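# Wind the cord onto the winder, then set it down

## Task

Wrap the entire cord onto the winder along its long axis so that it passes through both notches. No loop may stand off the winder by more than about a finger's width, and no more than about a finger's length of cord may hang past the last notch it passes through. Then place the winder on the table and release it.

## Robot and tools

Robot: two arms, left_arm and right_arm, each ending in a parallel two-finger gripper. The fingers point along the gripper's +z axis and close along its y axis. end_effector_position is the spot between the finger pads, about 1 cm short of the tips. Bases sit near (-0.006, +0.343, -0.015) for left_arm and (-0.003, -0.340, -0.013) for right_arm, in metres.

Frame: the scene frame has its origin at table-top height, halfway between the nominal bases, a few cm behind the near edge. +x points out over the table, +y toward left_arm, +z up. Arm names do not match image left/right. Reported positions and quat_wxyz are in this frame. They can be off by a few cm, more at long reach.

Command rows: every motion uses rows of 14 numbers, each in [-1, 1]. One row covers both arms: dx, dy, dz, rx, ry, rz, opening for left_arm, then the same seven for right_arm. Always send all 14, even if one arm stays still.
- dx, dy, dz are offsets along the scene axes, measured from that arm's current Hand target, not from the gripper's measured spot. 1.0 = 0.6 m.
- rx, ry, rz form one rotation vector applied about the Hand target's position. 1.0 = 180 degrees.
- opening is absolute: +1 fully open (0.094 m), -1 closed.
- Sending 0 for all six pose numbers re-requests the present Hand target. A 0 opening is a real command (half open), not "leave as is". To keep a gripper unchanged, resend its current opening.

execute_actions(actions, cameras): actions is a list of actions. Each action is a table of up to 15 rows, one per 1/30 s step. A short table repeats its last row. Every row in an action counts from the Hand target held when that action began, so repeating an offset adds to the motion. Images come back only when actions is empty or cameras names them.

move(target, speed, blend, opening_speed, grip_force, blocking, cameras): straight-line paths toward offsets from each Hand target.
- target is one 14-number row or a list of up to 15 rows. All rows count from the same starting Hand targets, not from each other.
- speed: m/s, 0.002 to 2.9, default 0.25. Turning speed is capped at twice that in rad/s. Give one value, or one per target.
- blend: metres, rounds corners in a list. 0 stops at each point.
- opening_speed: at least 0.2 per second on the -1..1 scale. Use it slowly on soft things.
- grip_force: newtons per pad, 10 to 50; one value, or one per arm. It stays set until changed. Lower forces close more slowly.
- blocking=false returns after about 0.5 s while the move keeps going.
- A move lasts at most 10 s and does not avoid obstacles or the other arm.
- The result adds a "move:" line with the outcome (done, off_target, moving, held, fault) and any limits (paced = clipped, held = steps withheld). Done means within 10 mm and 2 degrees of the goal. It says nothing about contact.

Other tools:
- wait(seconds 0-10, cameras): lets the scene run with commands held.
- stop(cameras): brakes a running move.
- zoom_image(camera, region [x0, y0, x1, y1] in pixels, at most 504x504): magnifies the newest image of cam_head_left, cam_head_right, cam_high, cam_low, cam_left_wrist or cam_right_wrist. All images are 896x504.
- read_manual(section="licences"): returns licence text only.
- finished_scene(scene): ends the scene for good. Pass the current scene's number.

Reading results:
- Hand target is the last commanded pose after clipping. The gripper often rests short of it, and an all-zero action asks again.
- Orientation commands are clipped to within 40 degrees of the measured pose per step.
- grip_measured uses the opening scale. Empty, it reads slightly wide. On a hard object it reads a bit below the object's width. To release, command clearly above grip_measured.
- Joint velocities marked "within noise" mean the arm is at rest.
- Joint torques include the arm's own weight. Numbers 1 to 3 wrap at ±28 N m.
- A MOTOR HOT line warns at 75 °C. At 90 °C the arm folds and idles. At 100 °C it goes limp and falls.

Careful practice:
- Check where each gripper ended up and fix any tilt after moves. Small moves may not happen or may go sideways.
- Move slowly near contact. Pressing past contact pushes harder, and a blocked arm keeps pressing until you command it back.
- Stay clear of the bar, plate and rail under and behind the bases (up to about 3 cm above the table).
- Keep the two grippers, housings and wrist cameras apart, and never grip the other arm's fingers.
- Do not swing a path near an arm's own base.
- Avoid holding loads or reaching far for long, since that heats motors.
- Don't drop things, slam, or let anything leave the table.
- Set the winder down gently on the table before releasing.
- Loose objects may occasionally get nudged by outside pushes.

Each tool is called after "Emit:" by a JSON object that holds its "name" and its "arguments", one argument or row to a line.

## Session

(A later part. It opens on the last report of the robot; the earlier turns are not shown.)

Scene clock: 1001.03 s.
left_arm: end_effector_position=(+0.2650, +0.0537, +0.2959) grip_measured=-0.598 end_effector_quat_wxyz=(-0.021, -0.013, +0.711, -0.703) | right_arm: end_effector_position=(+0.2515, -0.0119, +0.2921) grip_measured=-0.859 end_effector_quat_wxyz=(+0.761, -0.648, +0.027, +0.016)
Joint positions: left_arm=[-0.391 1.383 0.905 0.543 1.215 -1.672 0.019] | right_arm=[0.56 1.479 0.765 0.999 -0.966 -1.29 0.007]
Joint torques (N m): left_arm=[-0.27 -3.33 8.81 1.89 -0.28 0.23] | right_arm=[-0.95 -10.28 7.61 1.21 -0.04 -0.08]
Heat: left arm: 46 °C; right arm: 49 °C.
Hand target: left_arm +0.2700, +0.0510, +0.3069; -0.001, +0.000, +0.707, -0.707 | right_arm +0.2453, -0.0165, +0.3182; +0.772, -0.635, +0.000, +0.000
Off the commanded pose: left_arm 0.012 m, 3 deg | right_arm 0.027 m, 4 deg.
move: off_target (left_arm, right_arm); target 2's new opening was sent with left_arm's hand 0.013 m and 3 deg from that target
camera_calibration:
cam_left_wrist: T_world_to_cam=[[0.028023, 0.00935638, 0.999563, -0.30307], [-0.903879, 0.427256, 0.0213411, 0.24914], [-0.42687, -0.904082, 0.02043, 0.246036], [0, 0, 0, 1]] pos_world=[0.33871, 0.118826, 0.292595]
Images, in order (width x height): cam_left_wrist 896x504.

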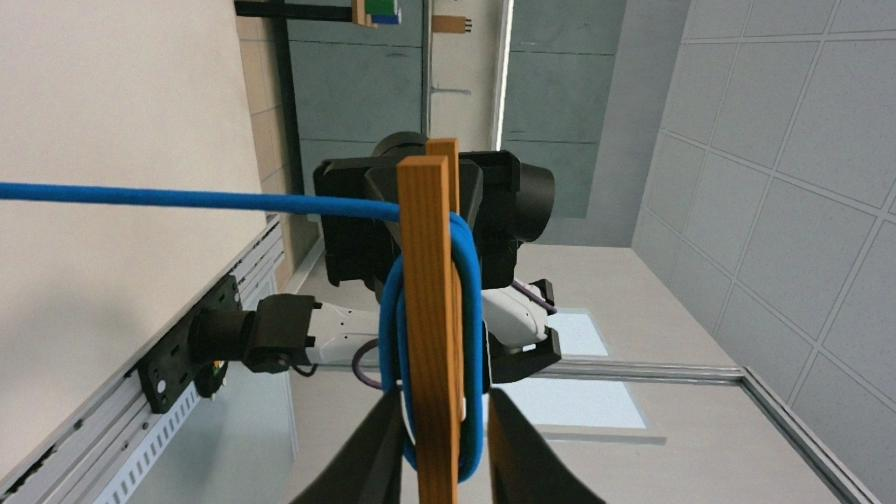

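Emit:
{"name": "move", "arguments": {
  "target": [
    [0,0,-0.005,0,0,0,-0.93, 0,0,0,0,0,0,-0.93],
    [0,0,-0.005,0,0,0,-0.93, 0,0,0,0,0,0,-0.5],
    [0,0,-0.005,0,0,0,-0.93, 0,-0.1667,0,0,0,0,0.1],
    [-0.0167,0,0.01,0,-0.5,0,-0.93, 0.0245,-0.1667,-0.0195,-0.0471,0.4984,0.0471,0.1],
    [-0.0333,0,0.02,0,-1.0,0,-0.93, 0.0245,-0.1667,-0.0195,0,0.9956,0.0941,0.1]
  ],
  "speed": [0.1,0.1,0.25,0.4,0.4],
  "cameras": ["cam_right_wrist","cam_left_wrist","cam_head_left"]
}}

Emit:
{"name": "zoom_image", "arguments": {
  "camera": "cam_head_left",
  "region": [420, 230, 510, 330]
}}

Scene clock: 1048.73 s.
left_arm: end_effector_position=(+0.2556, +0.0500, +0.3013) grip_measured=-0.873 end_effector_quat_wxyz=(+0.700, +0.713, +0.021, -0.023) | right_arm: end_effector_position=(+0.2650, -0.1133, +0.2957) grip_measured=+0.097 end_effector_quat_wxyz=(-0.017, +0.015, +0.714, +0.699)
Joint positions: left_arm=[-0.416 1.339 0.905 0.475 1.181 1.477 0.006] | right_arm=[0.191 1.285 0.881 0.295 -1.374 1.491 0.052]
Joint torques (N m): left_arm=[-0.35 -6.09 7.41 1.7 -0.18 0.11] | right_arm=[-1.16 -8.29 5.46 1.53 -0.13 -0.08]
Heat: left arm: 49 °C; right arm: 50 °C.
Hand target: left_arm +0.2499, +0.0509, +0.3189; +0.707, +0.707, +0.001, -0.001 | right_arm +0.2599, -0.1165, +0.3065; +0.000, +0.000, +0.709, +0.705
Off the commanded pose: left_arm 0.018 m, 4 deg | right_arm 0.012 m, 3 deg.
move: off_target (left_arm, right_arm); target 2's new opening was sent with right_arm's hand 0.026 m and 4 deg from that target
camera_calibration:
cam_left_wrist: T_world_to_cam=[[-0.04228, 0.0404355, -0.998287, 0.310224], [0.909568, 0.414988, -0.0217134, -0.207731], [0.413399, -0.908928, -0.0543245, 0.046568], [0, 0, 0, 1]] pos_world=[0.18281, 0.115989, 0.307712]
cam_right_wrist: T_world_to_cam=[[-0.0292112, -0.0255214, -0.999247, 0.299586], [-0.895905, -0.44266, 0.037496, 0.213788], [-0.443284, 0.896326, -0.00993415, 0.311265], [0, 0, 0, 1]] pos_world=[0.338264, -0.176713, 0.294437]
Images, in order (width x height): cam_head_left 896x504, cam_left_wrist 896x504, cam_right_wrist 896x504.

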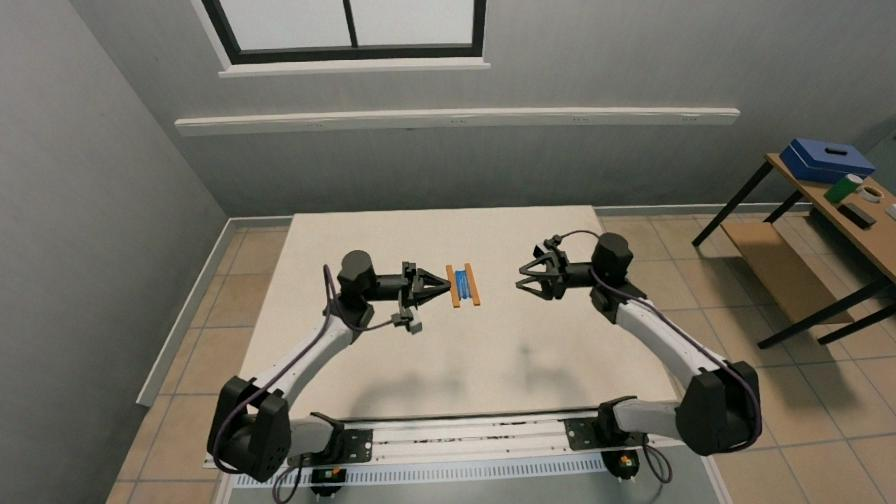

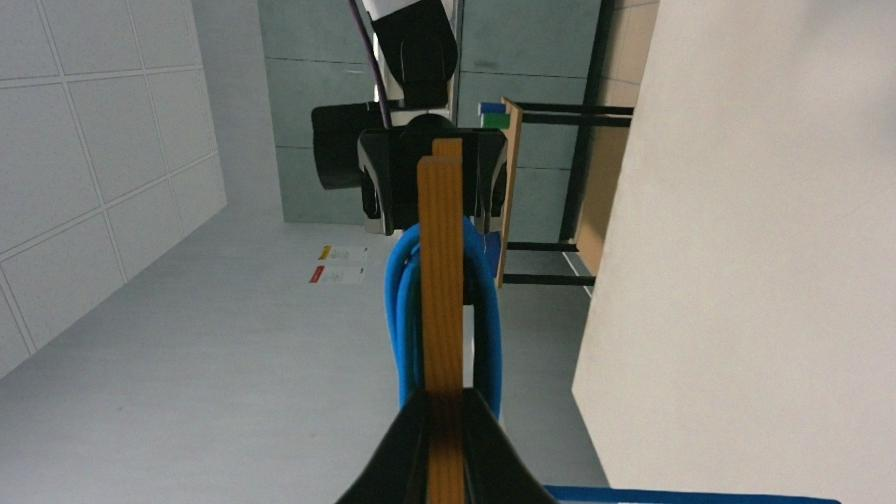

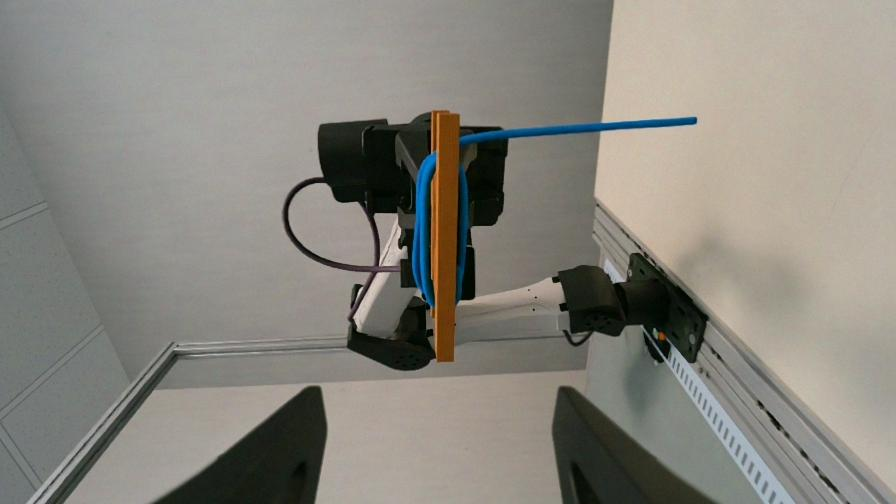

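Scaled by 5.040 from the camera's 896x504 image, which has a finer 1280x720 frame.

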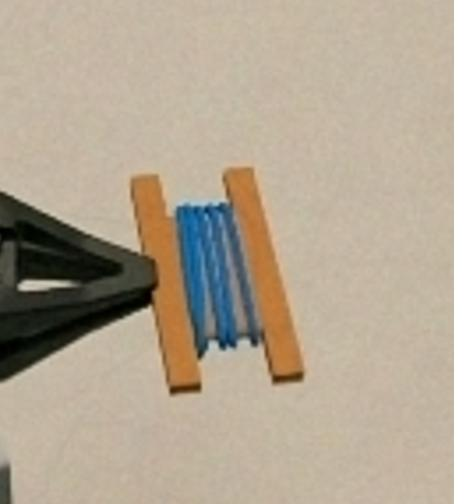

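Emit:
{"name": "move", "arguments": {
  "target": [
    [0,0,0,0,0,-0.067,-0.93, 0,0.11,0,0,0,0,0.1]
  ],
  "speed": 0.2,
  "cameras": ["cam_right_wrist","cam_left_wrist","cam_head_left","cam_head_right"]
}}

Emit:
{"name": "zoom_image", "arguments": {
  "camera": "cam_head_left",
  "region": [420, 230, 510, 330]
}}

Emit:
{"name": "zoom_image", "arguments": {
  "camera": "cam_head_right",
  "region": [420, 230, 510, 330]
}}

Scene clock: 1114.10 s.
left_arm: end_effector_position=(+0.2478, +0.0503, +0.3107) grip_measured=-0.873 end_effector_quat_wxyz=(+0.698, +0.709, -0.056, -0.083) | right_arm: end_effector_position=(+0.2551, -0.0542, +0.2948) grip_measured=+0.097 end_effector_quat_wxyz=(-0.015, +0.009, +0.715, +0.698)
Joint positions: left_arm=[-0.393 1.438 0.995 0.567 1.397 1.424 0.006] | right_arm=[0.408 1.325 0.893 0.372 -1.161 1.531 0.052]
Joint torques (N m): left_arm=[0.73 -3.18 8.16 1.86 0.05 -0.18] | right_arm=[0.08 -4.38 8.14 1.64 0.12 -0.05]
Heat: left arm: 48 °C; right arm: 45 °C.
Hand target: left_arm +0.2499, +0.0509, +0.3190; +0.703, +0.703, -0.074, -0.075 | right_arm +0.2599, -0.0505, +0.3065; +0.000, +0.000, +0.709, +0.705
Off the commanded pose: left_arm 0.009 m, 2 deg | right_arm 0.013 m, 2 deg.
move: off_target (right_arm)
camera_calibration:
cam_left_wrist: T_world_to_cam=[[-0.0124101, 0.0357559, -0.999283, 0.312309], [0.972672, 0.232154, -0.00377283, -0.21263], [0.231853, -0.972022, -0.0376598, 0.0935609], [0, 0, 0, 1]] pos_world=[0.189003, 0.129139, 0.314806]
cam_right_wrist: T_world_to_cam=[[-0.0174823, -0.0281359, -0.999451, 0.296828], [-0.894349, -0.446479, 0.0282129, 0.233239], [-0.447028, 0.894351, -0.0173579, 0.25694], [0, 0, 0, 1]] pos_world=[0.328645, -0.117307, 0.294545]
Images, in order (width x height): cam_head_left 896x504, cam_head_right 896x504, cam_left_wrist 896x504, cam_right_wrist 896x504.

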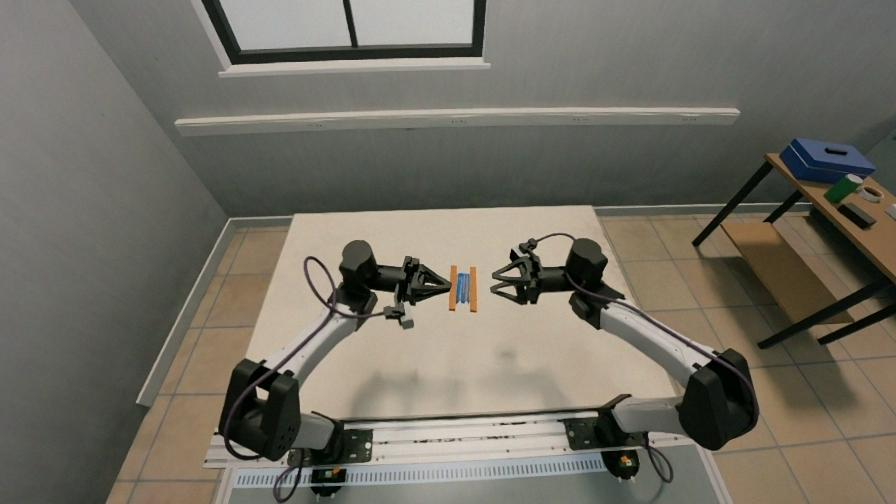

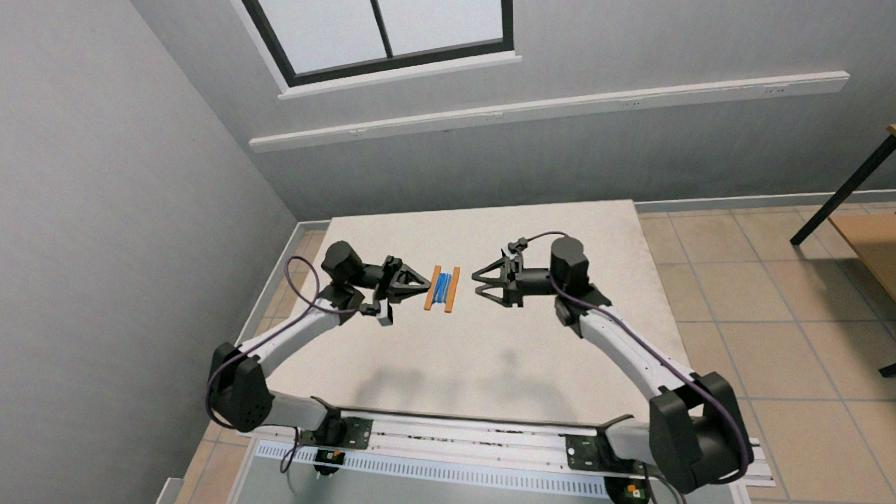

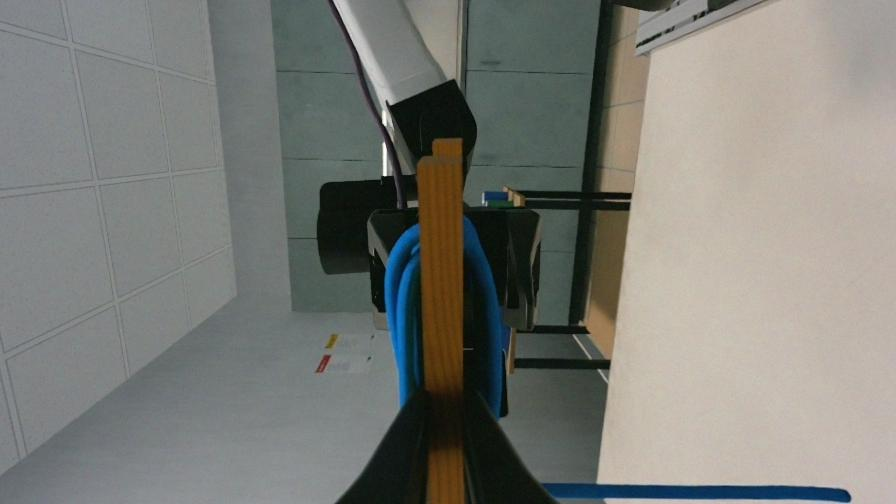

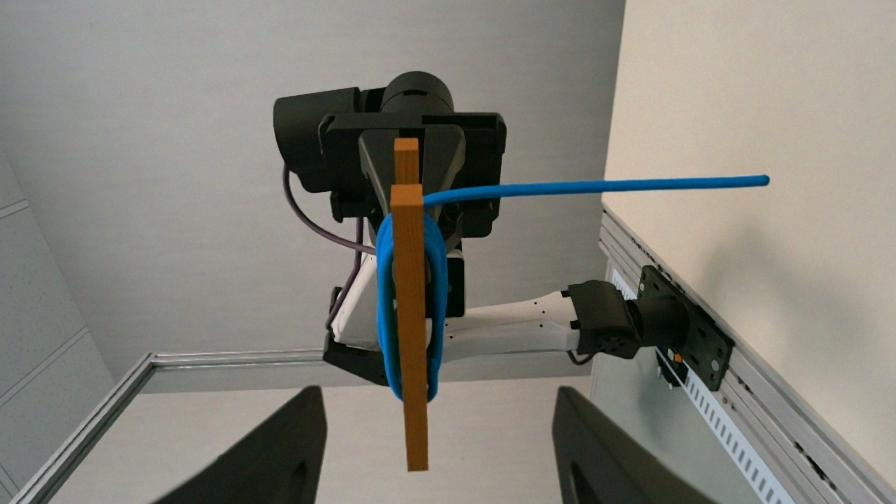

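Scaled by 5.040 from the camera's 896x504 image, which has a finer 1280x720 frame.

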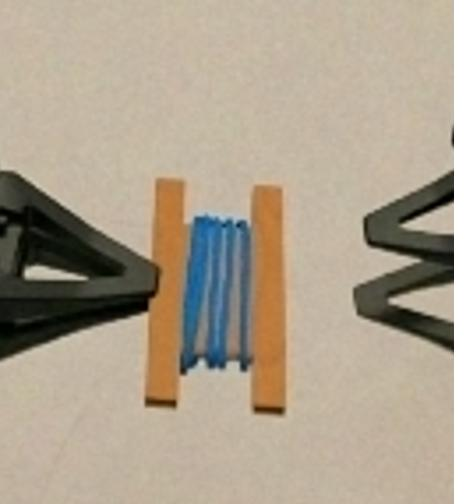

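Scaled by 5.040 from the camera's 896x504 image, which has a finer 1280x720 frame.

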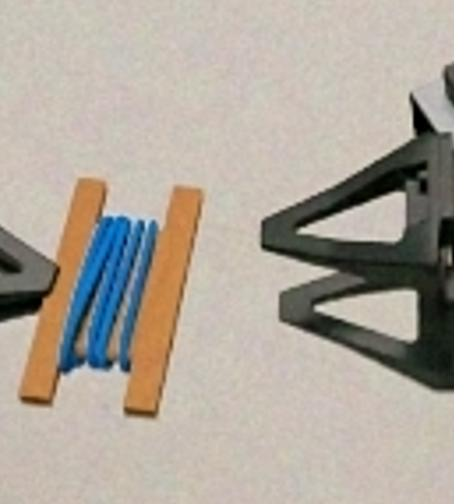

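Emit:
{"name": "move", "arguments": {
  "target": [
    [0,0,0,0,0,0,-0.93, -0.0307,0.0762,0.0153,0,0,0,0.1],
    [0,0,0,0,0,0,-0.93, -0.0307,0.0762,0.0153,0,0,0,-0.6]
  ],
  "speed": [0.12,0.1],
  "cameras": ["cam_right_wrist"]
}}

Scene clock: 1150.63 s.
left_arm: end_effector_position=(+0.2487, +0.0499, +0.3107) grip_measured=-0.873 end_effector_quat_wxyz=(+0.699, +0.708, -0.055, -0.083) | right_arm: end_effector_position=(+0.2374, -0.0085, +0.3069) grip_measured=-0.597 end_effector_quat_wxyz=(-0.007, +0.001, +0.713, +0.701)
Joint positions: left_arm=[-0.393 1.443 0.995 0.585 1.397 1.411 0.006] | right_arm=[0.582 1.344 0.941 0.373 -0.989 1.538 0.019]
Joint torques (N m): left_arm=[0.73 -3.48 7.82 1.84 0.04 -0.13] | right_arm=[0.17 -4.51 8.42 1.54 0.17 -0.09]
Heat: left arm: 51 °C; right arm: 48 °C.
Hand target: left_arm +0.2499, +0.0510, +0.3191; +0.703, +0.703, -0.074, -0.075 | right_arm +0.2415, -0.0048, +0.3157; +0.000, +0.000, +0.709, +0.705
Off the commanded pose: left_arm 0.008 m, 2 deg | right_arm 0.010 m, 1 deg.
move: done
camera_calibration:
cam_right_wrist: T_world_to_cam=[[0.00509684, -0.0209474, -0.999768, 0.304791], [-0.89425, -0.447542, 0.00481813, 0.244488], [-0.447539, 0.894017, -0.0210133, 0.209642], [0, 0, 0, 1]] pos_world=[0.310903, -0.0716201, 0.307947]
Images, in order (width x height): cam_right_wrist 896x504.

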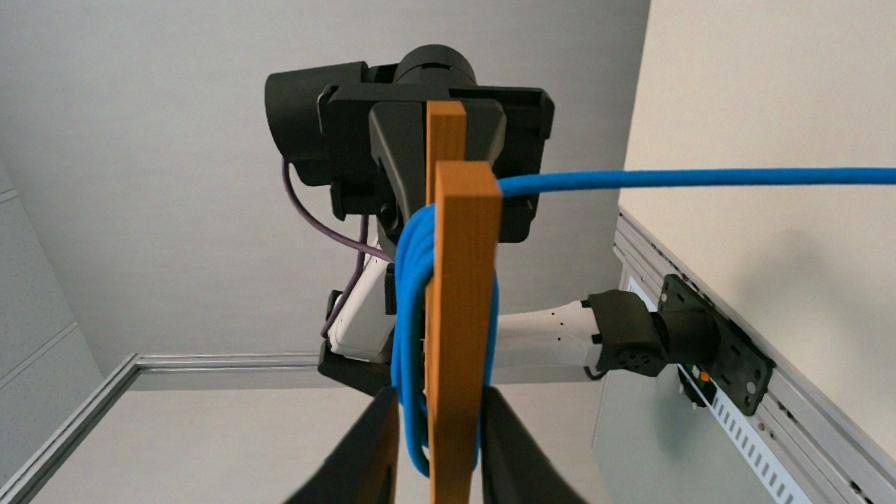

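Emit:
{"name": "move", "arguments": {
  "target": [
    [0,0,0,0,0,0,-0.93, 0,0,-0.005,0,0,0,-0.6],
    [0,0,0,0,0,0,-0.93, 0,0,-0.005,0,0,0,-0.93]
  ],
  "speed": [0.1,0.1],
  "cameras": ["cam_right_wrist"]
}}

Scene clock: 1168.63 s.
left_arm: end_effector_position=(+0.2483, +0.0500, +0.3117) grip_measured=-0.873 end_effector_quat_wxyz=(+0.700, +0.707, -0.059, -0.080) | right_arm: end_effector_position=(+0.2376, -0.0084, +0.3069) grip_measured=-0.847 end_effector_quat_wxyz=(-0.008, +0.002, +0.713, +0.701)
Joint positions: left_arm=[-0.393 1.443 0.995 0.595 1.399 1.411 0.006] | right_arm=[0.582 1.346 0.941 0.375 -0.989 1.541 0.007]
Joint torques (N m): left_arm=[0.7 -3.43 7.8 1.78 0.03 -0.18] | right_arm=[0.17 -4.53 7.82 1.65 0.11 -0.11]
Heat: left arm: 51 °C; right arm: 49 °C.
Hand target: left_arm +0.2499, +0.0510, +0.3191; +0.703, +0.703, -0.074, -0.075 | right_arm +0.2415, -0.0048, +0.3126; +0.000, +0.000, +0.709, +0.705
Off the commanded pose: left_arm 0.008 m, 2 deg | right_arm 0.008 m, 1 deg.
move: done
camera_calibration:
cam_right_wrist: T_world_to_cam=[[0.00263854, -0.0202724, -0.999791, 0.305312], [-0.894287, -0.447443, 0.00671251, 0.244197], [-0.447486, 0.894083, -0.0193099, 0.209013], [0, 0, 0, 1]] pos_world=[0.311107, -0.0714215, 0.307645]
Images, in order (width x height): cam_right_wrist 896x504.

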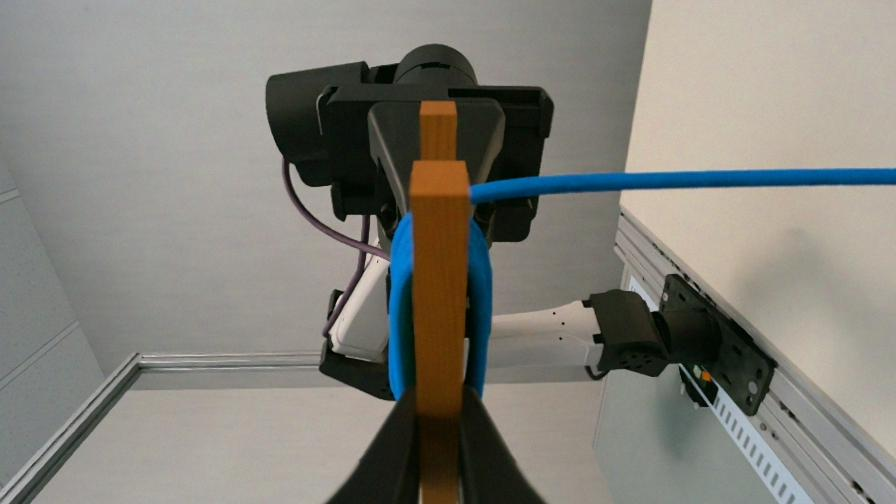

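Emit:
{"name": "move", "arguments": {
  "target": [
    [0,0,0,0,0,0,-0.5, 0,0,0,0,0,0,-0.93],
    [0.0138,0.065,0,0,0,0,0.1, 0,0,0,0,0,0,-0.93],
    [0.0138,0.0967,0,0.0525,0.497,0,0.1, 0,0,0,0.055,-0.4978,-0.0549,-0.93],
    [0,0.0967,0,0.1054,0.9942,0,0.1, 0,0,0,0,-0.9939,-0.1097,-0.93]
  ],
  "speed": [0.1,0.2,0.38,0.38],
  "cameras": ["cam_right_wrist","cam_left_wrist","cam_head_left","cam_high"]
}}

Emit:
{"name": "zoom_image", "arguments": {
  "camera": "cam_head_left",
  "region": [420, 230, 510, 330]
}}

Scene clock: 1188.37 s.
left_arm: end_effector_position=(+0.2532, +0.1098, +0.3112) grip_measured=+0.098 end_effector_quat_wxyz=(-0.017, -0.011, +0.713, -0.701) | right_arm: end_effector_position=(+0.2424, -0.0047, +0.3123) grip_measured=-0.847 end_effector_quat_wxyz=(+0.781, -0.624, +0.009, +0.002)
Joint positions: left_arm=[-0.205 1.262 0.86 0.512 1.398 -1.709 0.052] | right_arm=[0.601 1.476 0.777 1.073 -0.92 -1.272 0.007]
Joint torques (N m): left_arm=[-0.51 -4.56 5.81 2.04 -0.3 -0.04] | right_arm=[-0.55 -5.65 5.5 1.42 0.08 -0.09]
Heat: left arm: 49 °C; right arm: 49 °C.
Hand target: left_arm +0.2499, +0.1090, +0.3190; -0.001, +0.000, +0.707, -0.707 | right_arm +0.2415, -0.0048, +0.3126; +0.782, -0.623, +0.000, +0.000
Off the commanded pose: left_arm 0.009 m, 2 deg | right_arm 0.001 m, 1 deg.
move: done
camera_calibration:
cam_left_wrist: T_world_to_cam=[[0.0189189, 0.00541848, 0.999806, -0.315869], [-0.905121, 0.424896, 0.0148244, 0.216823], [-0.424734, -0.905226, 0.0129429, 0.293349], [0, 0, 0, 1]] pos_world=[0.326822, 0.175132, 0.308797]
cam_right_wrist: T_world_to_cam=[[-0.0034151, -0.225209, 0.974304, -0.305322], [0.893133, -0.438915, -0.0983241, -0.150218], [0.44978, 0.869847, 0.202641, -0.0788591], [0, 0, 0, 1]] pos_world=[0.168592, -0.066099, 0.298686]
Images, in order (width x height): cam_head_left 896x504, cam_high 896x504, cam_left_wrist 896x504, cam_right_wrist 896x504.

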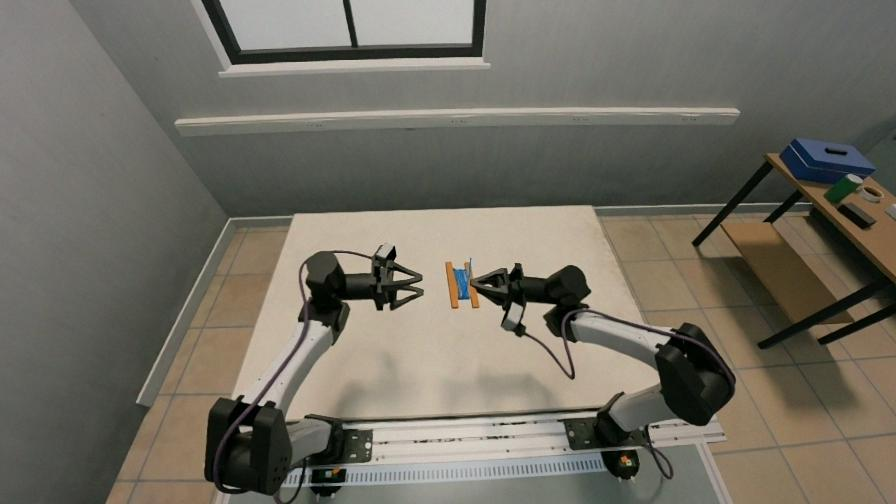

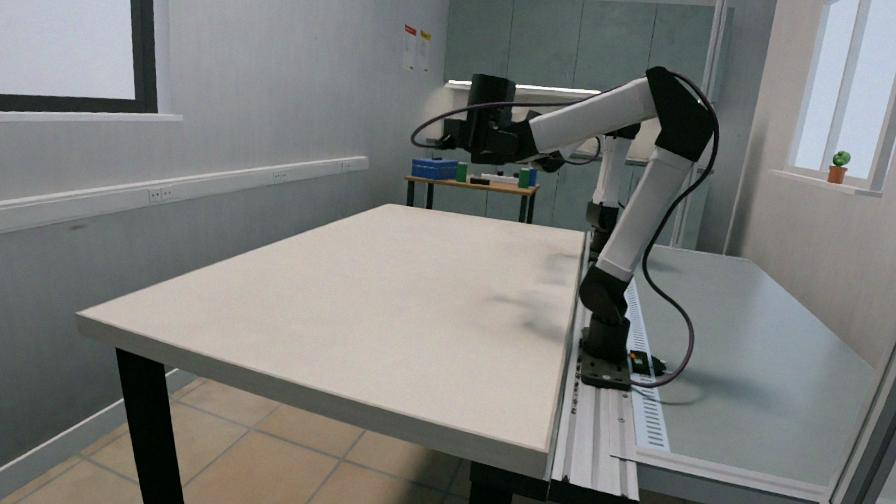

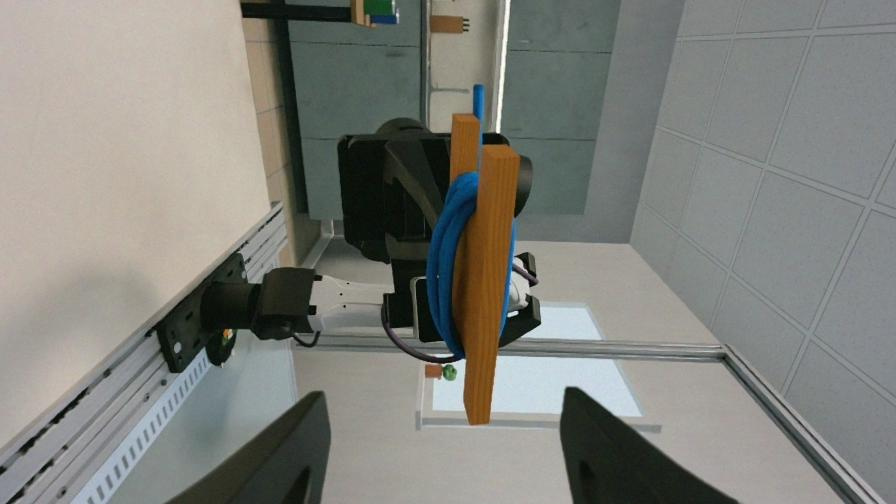

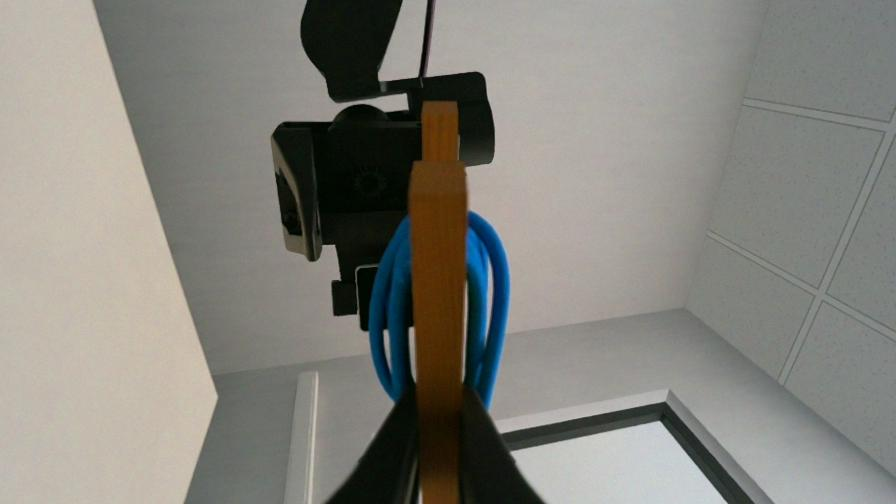

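Scaled by 5.040 from the camera's 896x504 image, which has a finer 1280x720 frame.

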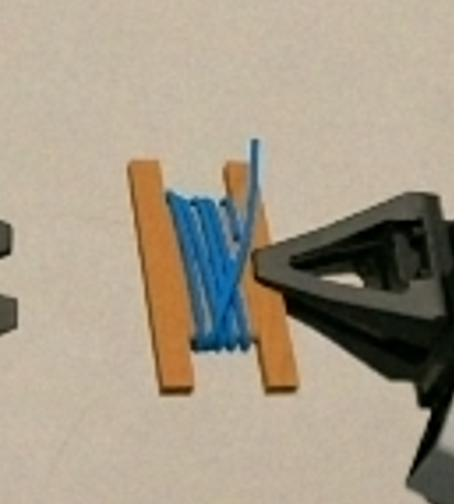

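Emit:
{"name": "move", "arguments": {
  "target": [
    [0.0835,0.1183,-0.065,0.195,-0.4717,0.195,0.1, -0.0695,0.1613,-0.246,-0.07,0,0,-0.93]
  ],
  "speed": 0.3,
  "cameras": ["cam_right_wrist","cam_head_left"]
}}

Emit:
{"name": "zoom_image", "arguments": {
  "camera": "cam_head_left",
  "region": [370, 250, 490, 370]
}}

Scene clock: 1254.53 s.
left_arm: end_effector_position=(+0.2996, +0.1791, +0.2707) grip_measured=+0.098 end_effector_quat_wxyz=(+0.632, +0.265, +0.670, -0.285) | right_arm: end_effector_position=(+0.1992, +0.0872, +0.1576) grip_measured=-0.847 end_effector_quat_wxyz=(+0.699, -0.715, +0.010, +0.009)
Joint positions: left_arm=[-0.178 0.918 0.567 0.34 0.648 -0.059 0.052] | right_arm=[0.898 1.807 0.716 1.063 -0.663 -1.581 0.007]
Joint torques (N m): left_arm=[-0.42 -1.84 6.15 2.56 -0.29 0.19] | right_arm=[0.14 -7.53 6.05 1.9 0.1 -0.08]
Heat: left arm: 47 °C; right arm: 47 °C.
Hand target: left_arm +0.3000, +0.1800, +0.2800; +0.652, +0.271, +0.654, -0.271 | right_arm +0.1999, +0.0920, +0.1651; +0.709, -0.705, +0.000, +0.000
Off the commanded pose: left_arm 0.009 m, 3 deg | right_arm 0.009 m, 2 deg.
move: off_target (left_arm)
camera_calibration:
cam_right_wrist: T_world_to_cam=[[0.0100793, 0.0179769, 0.999788, -0.161961], [0.897613, -0.440782, -0.00112361, -0.102584], [0.440669, 0.897434, -0.0205791, -0.0734402], [0, 0, 0, 1]] pos_world=[0.126076, 0.0236019, 0.1603]
Images, in order (width x height): cam_head_left 896x504, cam_right_wrist 896x504.

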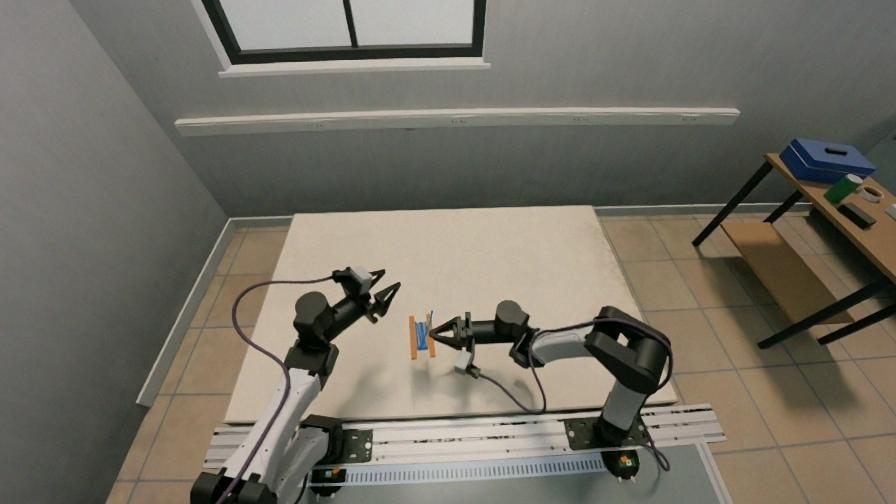

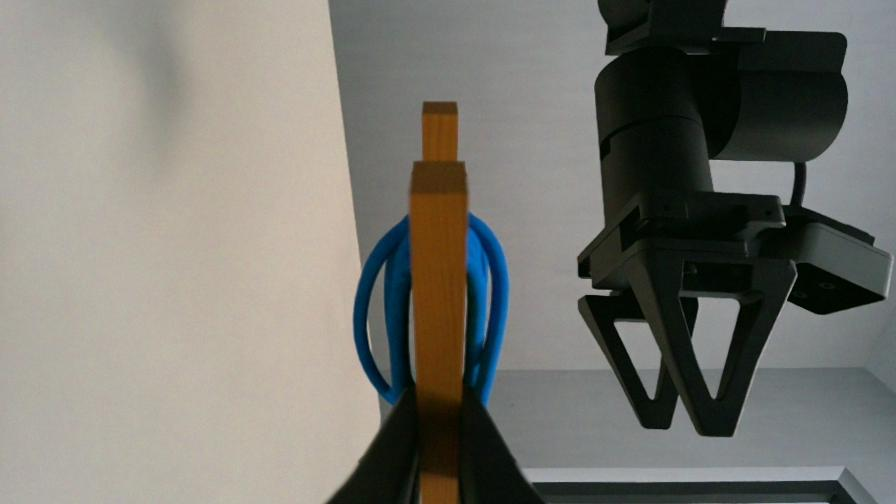

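Scaled by 4.200 from the camera's 896x504 image, which has a finer 1280x720 frame.

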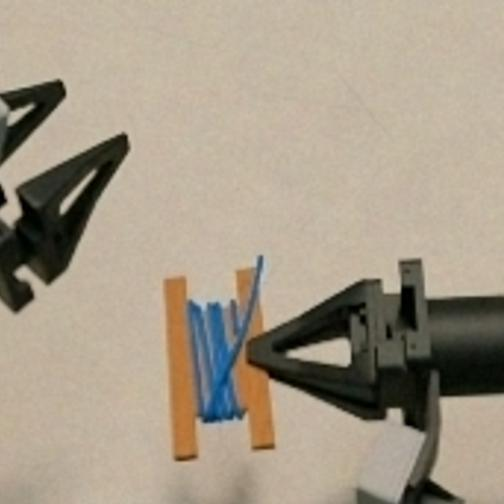

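Emit:
{"name": "move", "arguments": {
  "target": [
    [-0.0467,-0.1333,-0.1917,0.1957,0.4716,0.1957,-0.4, 0,0,-0.075,0,0,0,-0.93]
  ],
  "speed": 0.25,
  "cameras": ["cam_left_wrist","cam_right_wrist","cam_head_left"]
}}

Emit:
{"name": "zoom_image", "arguments": {
  "camera": "cam_left_wrist",
  "region": [280, 250, 620, 504]
}}

Scene clock: 1271.77 s.
left_arm: end_effector_position=(+0.2729, +0.1027, +0.1607) grip_measured=-0.398 end_effector_quat_wxyz=(+0.012, +0.005, +1.000, -0.004) | right_arm: end_effector_position=(+0.2015, +0.0911, +0.1206) grip_measured=-0.847 end_effector_quat_wxyz=(+0.705, -0.709, +0.005, +0.004)
Joint positions: left_arm=[-0.718 1.909 1.954 -1.563 0.012 -0.684 0.028] | right_arm=[0.898 1.977 0.701 1.268 -0.663 -1.581 0.007]
Joint torques (N m): left_arm=[-0.21 -6.06 7.43 0.24 0 -0.16] | right_arm=[-0.1 -7.87 3.56 1.87 0.04 0.01]
Heat: left arm: 48 °C; right arm: 46 °C.
Hand target: left_arm +0.2719, +0.0999, +0.1650; +0.000, -0.001, +1.000, +0.000 | right_arm +0.1999, +0.0920, +0.1201; +0.709, -0.705, +0.000, +0.000
Off the commanded pose: left_arm 0.005 m, 2 deg | right_arm 0.002 m, 1 deg.
joint sent to its limit (left arm) — joint 4 (wrist pitch), lower limit. The joint targets still meet the commanded pose.
move: done
camera_calibration:
cam_left_wrist: T_world_to_cam=[[-0.0316387, -0.999104, 0.0281129, 0.107375], [-0.918088, 0.040169, 0.394336, 0.221966], [-0.395112, -0.0133338, -0.918536, 0.347246], [0, 0, 0, 1]] pos_world=[0.344383, 0.102993, 0.22841]
cam_right_wrist: T_world_to_cam=[[-0.0034099, 0.00174905, 0.999993, -0.120887], [0.897454, -0.441092, 0.00383175, -0.103555], [0.441096, 0.89746, -0.0000656168, -0.0813393], [0, 0, 0, 1]] pos_world=[0.128402, 0.027533, 0.121277]
Images, in order (width x height): cam_head_left 896x504, cam_left_wrist 896x504, cam_right_wrist 896x504.

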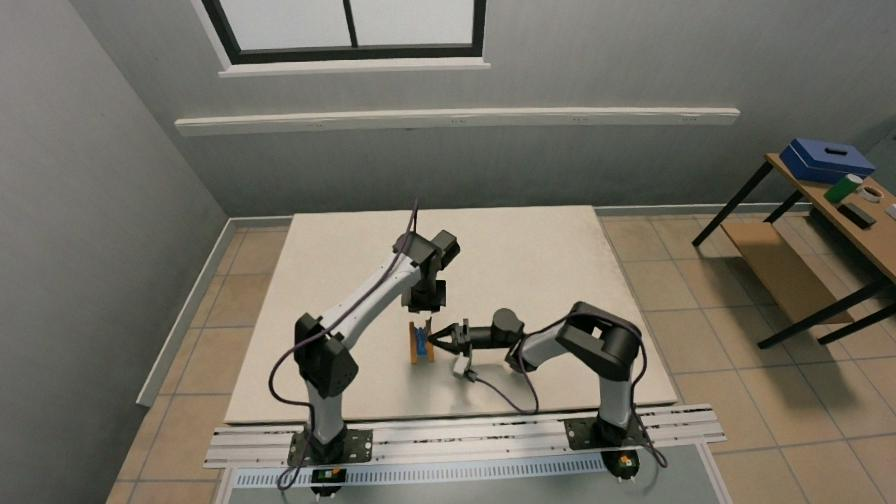

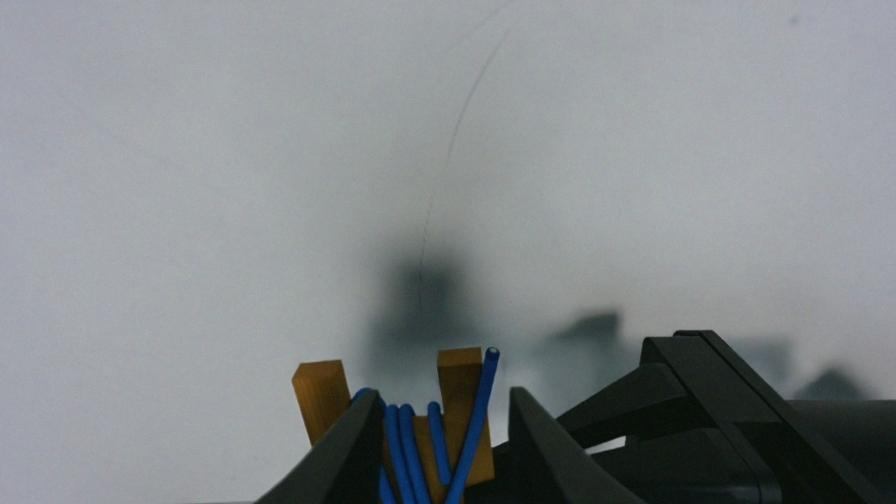

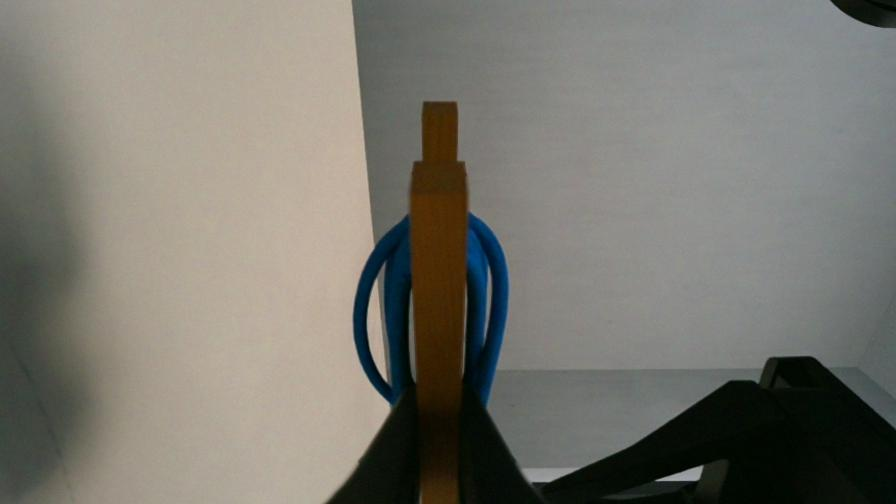

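Scaled by 1.482 from the camera's 896x504 image, which has a finer 1280x720 frame.

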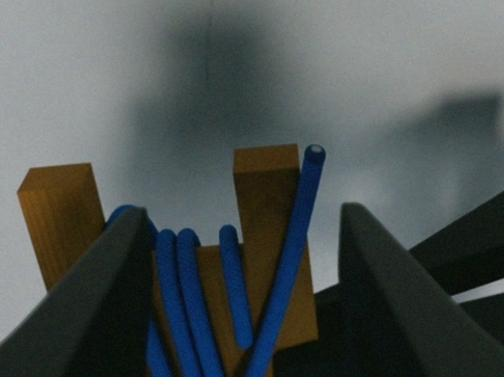

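Emit:
{"name": "move", "arguments": {
  "target": [
    [-0.0107,-0.0207,-0.0208,0,0,0,-0.4, 0,0,0,0,0,0,-0.93]
  ],
  "speed": 0.08,
  "cameras": ["cam_left_wrist"]
}}

Emit:
{"name": "zoom_image", "arguments": {
  "camera": "cam_left_wrist",
  "region": [280, 250, 620, 504]
}}

Scene clock: 1346.73 s.
left_arm: end_effector_position=(+0.2648, +0.0913, +0.1516) grip_measured=-0.398 end_effector_quat_wxyz=(+0.002, +0.006, +1.000, +0.004) | right_arm: end_effector_position=(+0.2015, +0.0911, +0.1207) grip_measured=-0.847 end_effector_quat_wxyz=(+0.705, -0.709, +0.005, +0.004)
Joint positions: left_arm=[-0.757 1.935 1.954 -1.564 0.012 -0.721 0.028] | right_arm=[0.898 1.977 0.701 1.268 -0.663 -1.581 0.007]
Joint torques (N m): left_arm=[-0.13 -6.04 6.72 0.34 -0.01 -0.13] | right_arm=[-0.01 -7.9 3.47 1.89 0 -0.01]
Heat: left arm: 49 °C; right arm: 47 °C.
Hand target: left_arm +0.2655, +0.0876, +0.1525; +0.000, -0.001, +1.000, +0.000 | right_arm +0.1999, +0.0920, +0.1201; +0.709, -0.705, +0.000, +0.000
Off the commanded pose: left_arm 0.004 m, 1 deg | right_arm 0.002 m, 1 deg.
move: done
camera_calibration:
cam_left_wrist: T_world_to_cam=[[-0.0321364, -0.9994, 0.0129092, 0.098375], [-0.909473, 0.0345965, 0.414322, 0.21369], [-0.41452, 0.00157424, -0.910039, 0.337932], [0, 0, 0, 1]] pos_world=[0.337586, 0.090391, 0.217725]
Images, in order (width x height): cam_left_wrist 896x504.

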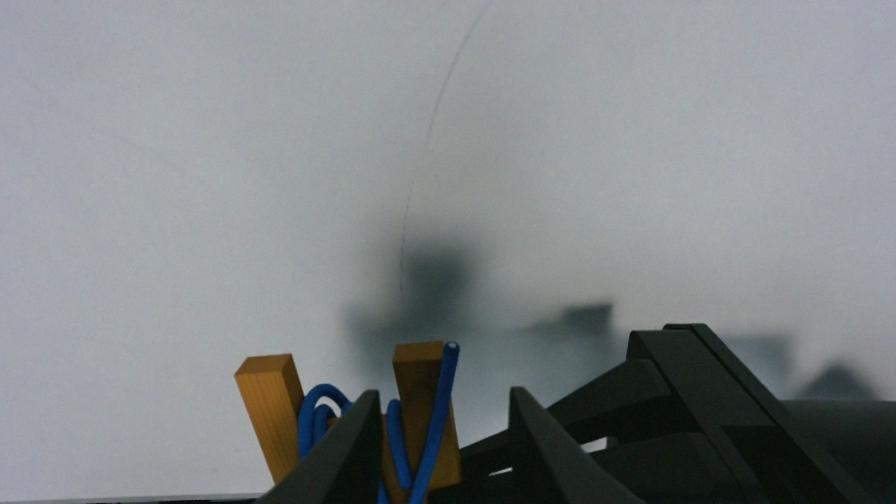

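Scaled by 1.482 from the camera's 896x504 image, which has a finer 1280x720 frame.

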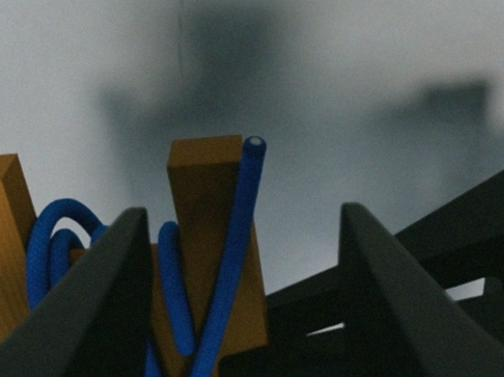

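Emit:
{"name": "execute_actions", "arguments": {
  "actions": [],
  "cameras": ["cam_left_wrist", "cam_right_wrist"]
}}

Scene clock: 1366.77 s.
left_arm: end_effector_position=(+0.2648, +0.0913, +0.1516) grip_measured=-0.398 end_effector_quat_wxyz=(+0.002, +0.006, +1.000, +0.004) | right_arm: end_effector_position=(+0.2015, +0.0911, +0.1207) grip_measured=-0.847 end_effector_quat_wxyz=(+0.705, -0.709, +0.005, +0.004)
Joint positions: left_arm=[-0.757 1.935 1.954 -1.564 0.012 -0.722 0.028] | right_arm=[0.898 1.977 0.701 1.268 -0.663 -1.581 0.007]
Joint velocities: within noise
Joint torques (N m): left_arm=[-0.06 -6.04 6.72 0.35 -0.01 -0.14] | right_arm=[0.02 -8.01 3.69 1.86 0.02 -0.12]
Heat: left arm: 48 °C; right arm: 47 °C.
Hand target: left_arm +0.2655, +0.0876, +0.1525; +0.000, -0.001, +1.000, +0.000 | right_arm +0.1999, +0.0920, +0.1201; +0.709, -0.705, +0.000, +0.000
Tool commands: left_gripper/opening=-0.4 right_gripper/opening=-0.93
Off the commanded pose: left_arm 0.004 m, 1 deg | right_arm 0.002 m, 1 deg.
camera_calibration:
cam_left_wrist: T_world_to_cam=[[-0.031376, -0.999425, 0.0128909, 0.0982246], [-0.909501, 0.033897, 0.414318, 0.21376], [-0.414516, 0.00127532, -0.910041, 0.337958], [0, 0, 0, 1]] pos_world=[0.337585, 0.0904913, 0.217725]
cam_right_wrist: T_world_to_cam=[[-0.00358554, 0.00138967, 0.999993, -0.120854], [0.897453, -0.441093, 0.00383085, -0.103555], [0.441096, 0.89746, 0.000334397, -0.0813886], [0, 0, 0, 1]] pos_world=[0.128402, 0.0275337, 0.121277]
Images, in order (width x height): cam_left_wrist 896x504, cam_right_wrist 896x504.

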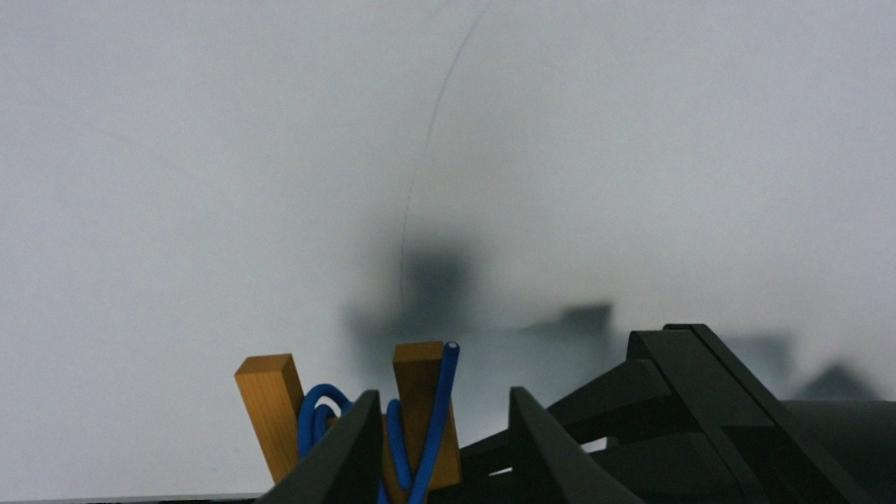

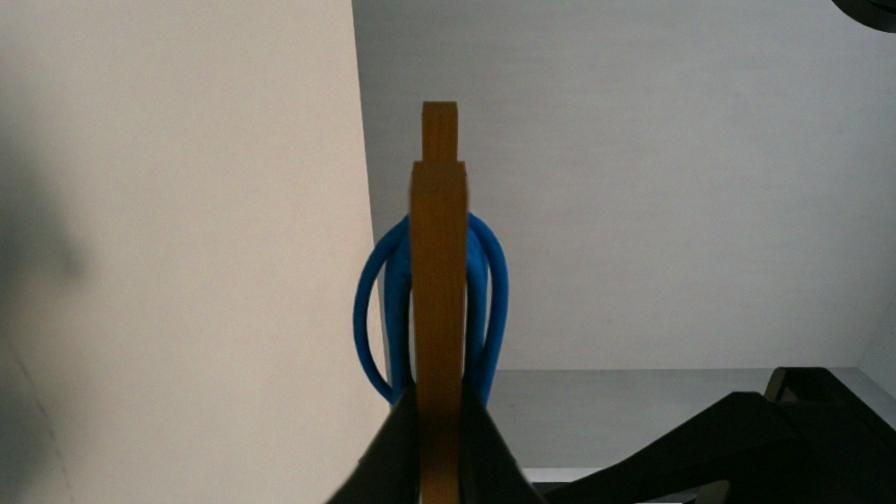

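Emit:
{"name": "move", "arguments": {
  "target": [0, 0, -0.0242, 0, 0, 0, -0.4, 0, 0, 0, 0, 0, 0, -0.93],
  "speed": 0.06,
  "cameras": ["cam_left_wrist", "cam_right_wrist"]
}}

Scene clock: 1377.40 s.
left_arm: end_effector_position=(+0.2646, +0.0918, +0.1385) grip_measured=-0.398 end_effector_quat_wxyz=(-0.003, +0.005, +1.000, +0.009) | right_arm: end_effector_position=(+0.2015, +0.0911, +0.1207) grip_measured=-0.847 end_effector_quat_wxyz=(+0.705, -0.709, +0.005, +0.004)
Joint positions: left_arm=[-0.757 1.935 1.901 -1.524 0.012 -0.723 0.028] | right_arm=[0.898 1.977 0.701 1.268 -0.663 -1.581 0.007]
Joint torques (N m): left_arm=[-0.21 -6.98 4.88 0.55 -0.01 -0.15] | right_arm=[0.2 -7.88 3.75 1.91 0.03 -0.05]
Heat: left arm: 48 °C; right arm: 48 °C.
Hand target: left_arm +0.2655, +0.0876, +0.1380; +0.000, -0.001, +1.000, +0.000 | right_arm +0.1999, +0.0920, +0.1201; +0.709, -0.705, +0.000, +0.000
Off the commanded pose: left_arm 0.004 m, 1 deg | right_arm 0.002 m, 1 deg.
move: done
camera_calibration:
cam_left_wrist: T_world_to_cam=[[-0.0306766, -0.999519, 0.00453112, 0.0998941], [-0.905494, 0.0297099, 0.423318, 0.217118], [-0.423249, 0.00888306, -0.90597, 0.327048], [0, 0, 0, 1]] pos_world=[0.338086, 0.0904903, 0.203933]
cam_right_wrist: T_world_to_cam=[[-0.00358554, 0.00138967, 0.999993, -0.120854], [0.897453, -0.441093, 0.00383085, -0.103555], [0.441096, 0.89746, 0.000334397, -0.0813886], [0, 0, 0, 1]] pos_world=[0.128402, 0.0275337, 0.121277]
Images, in order (width x height): cam_left_wrist 896x504, cam_right_wrist 896x504.

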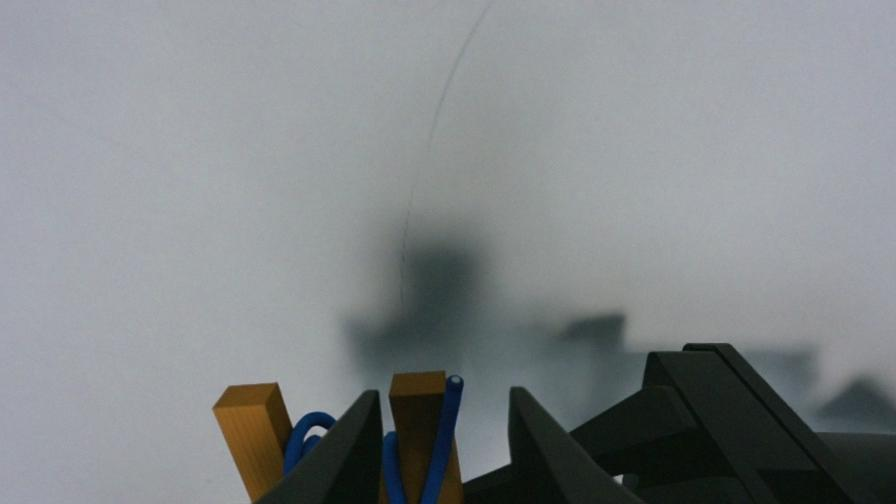

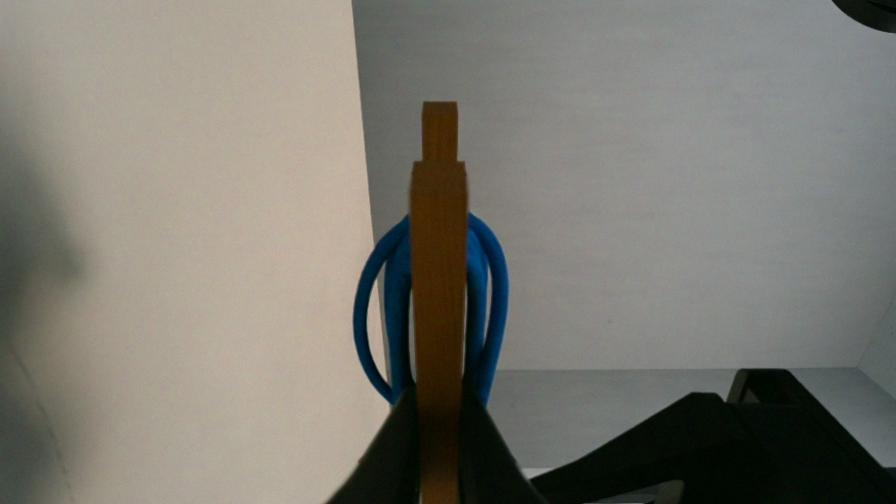

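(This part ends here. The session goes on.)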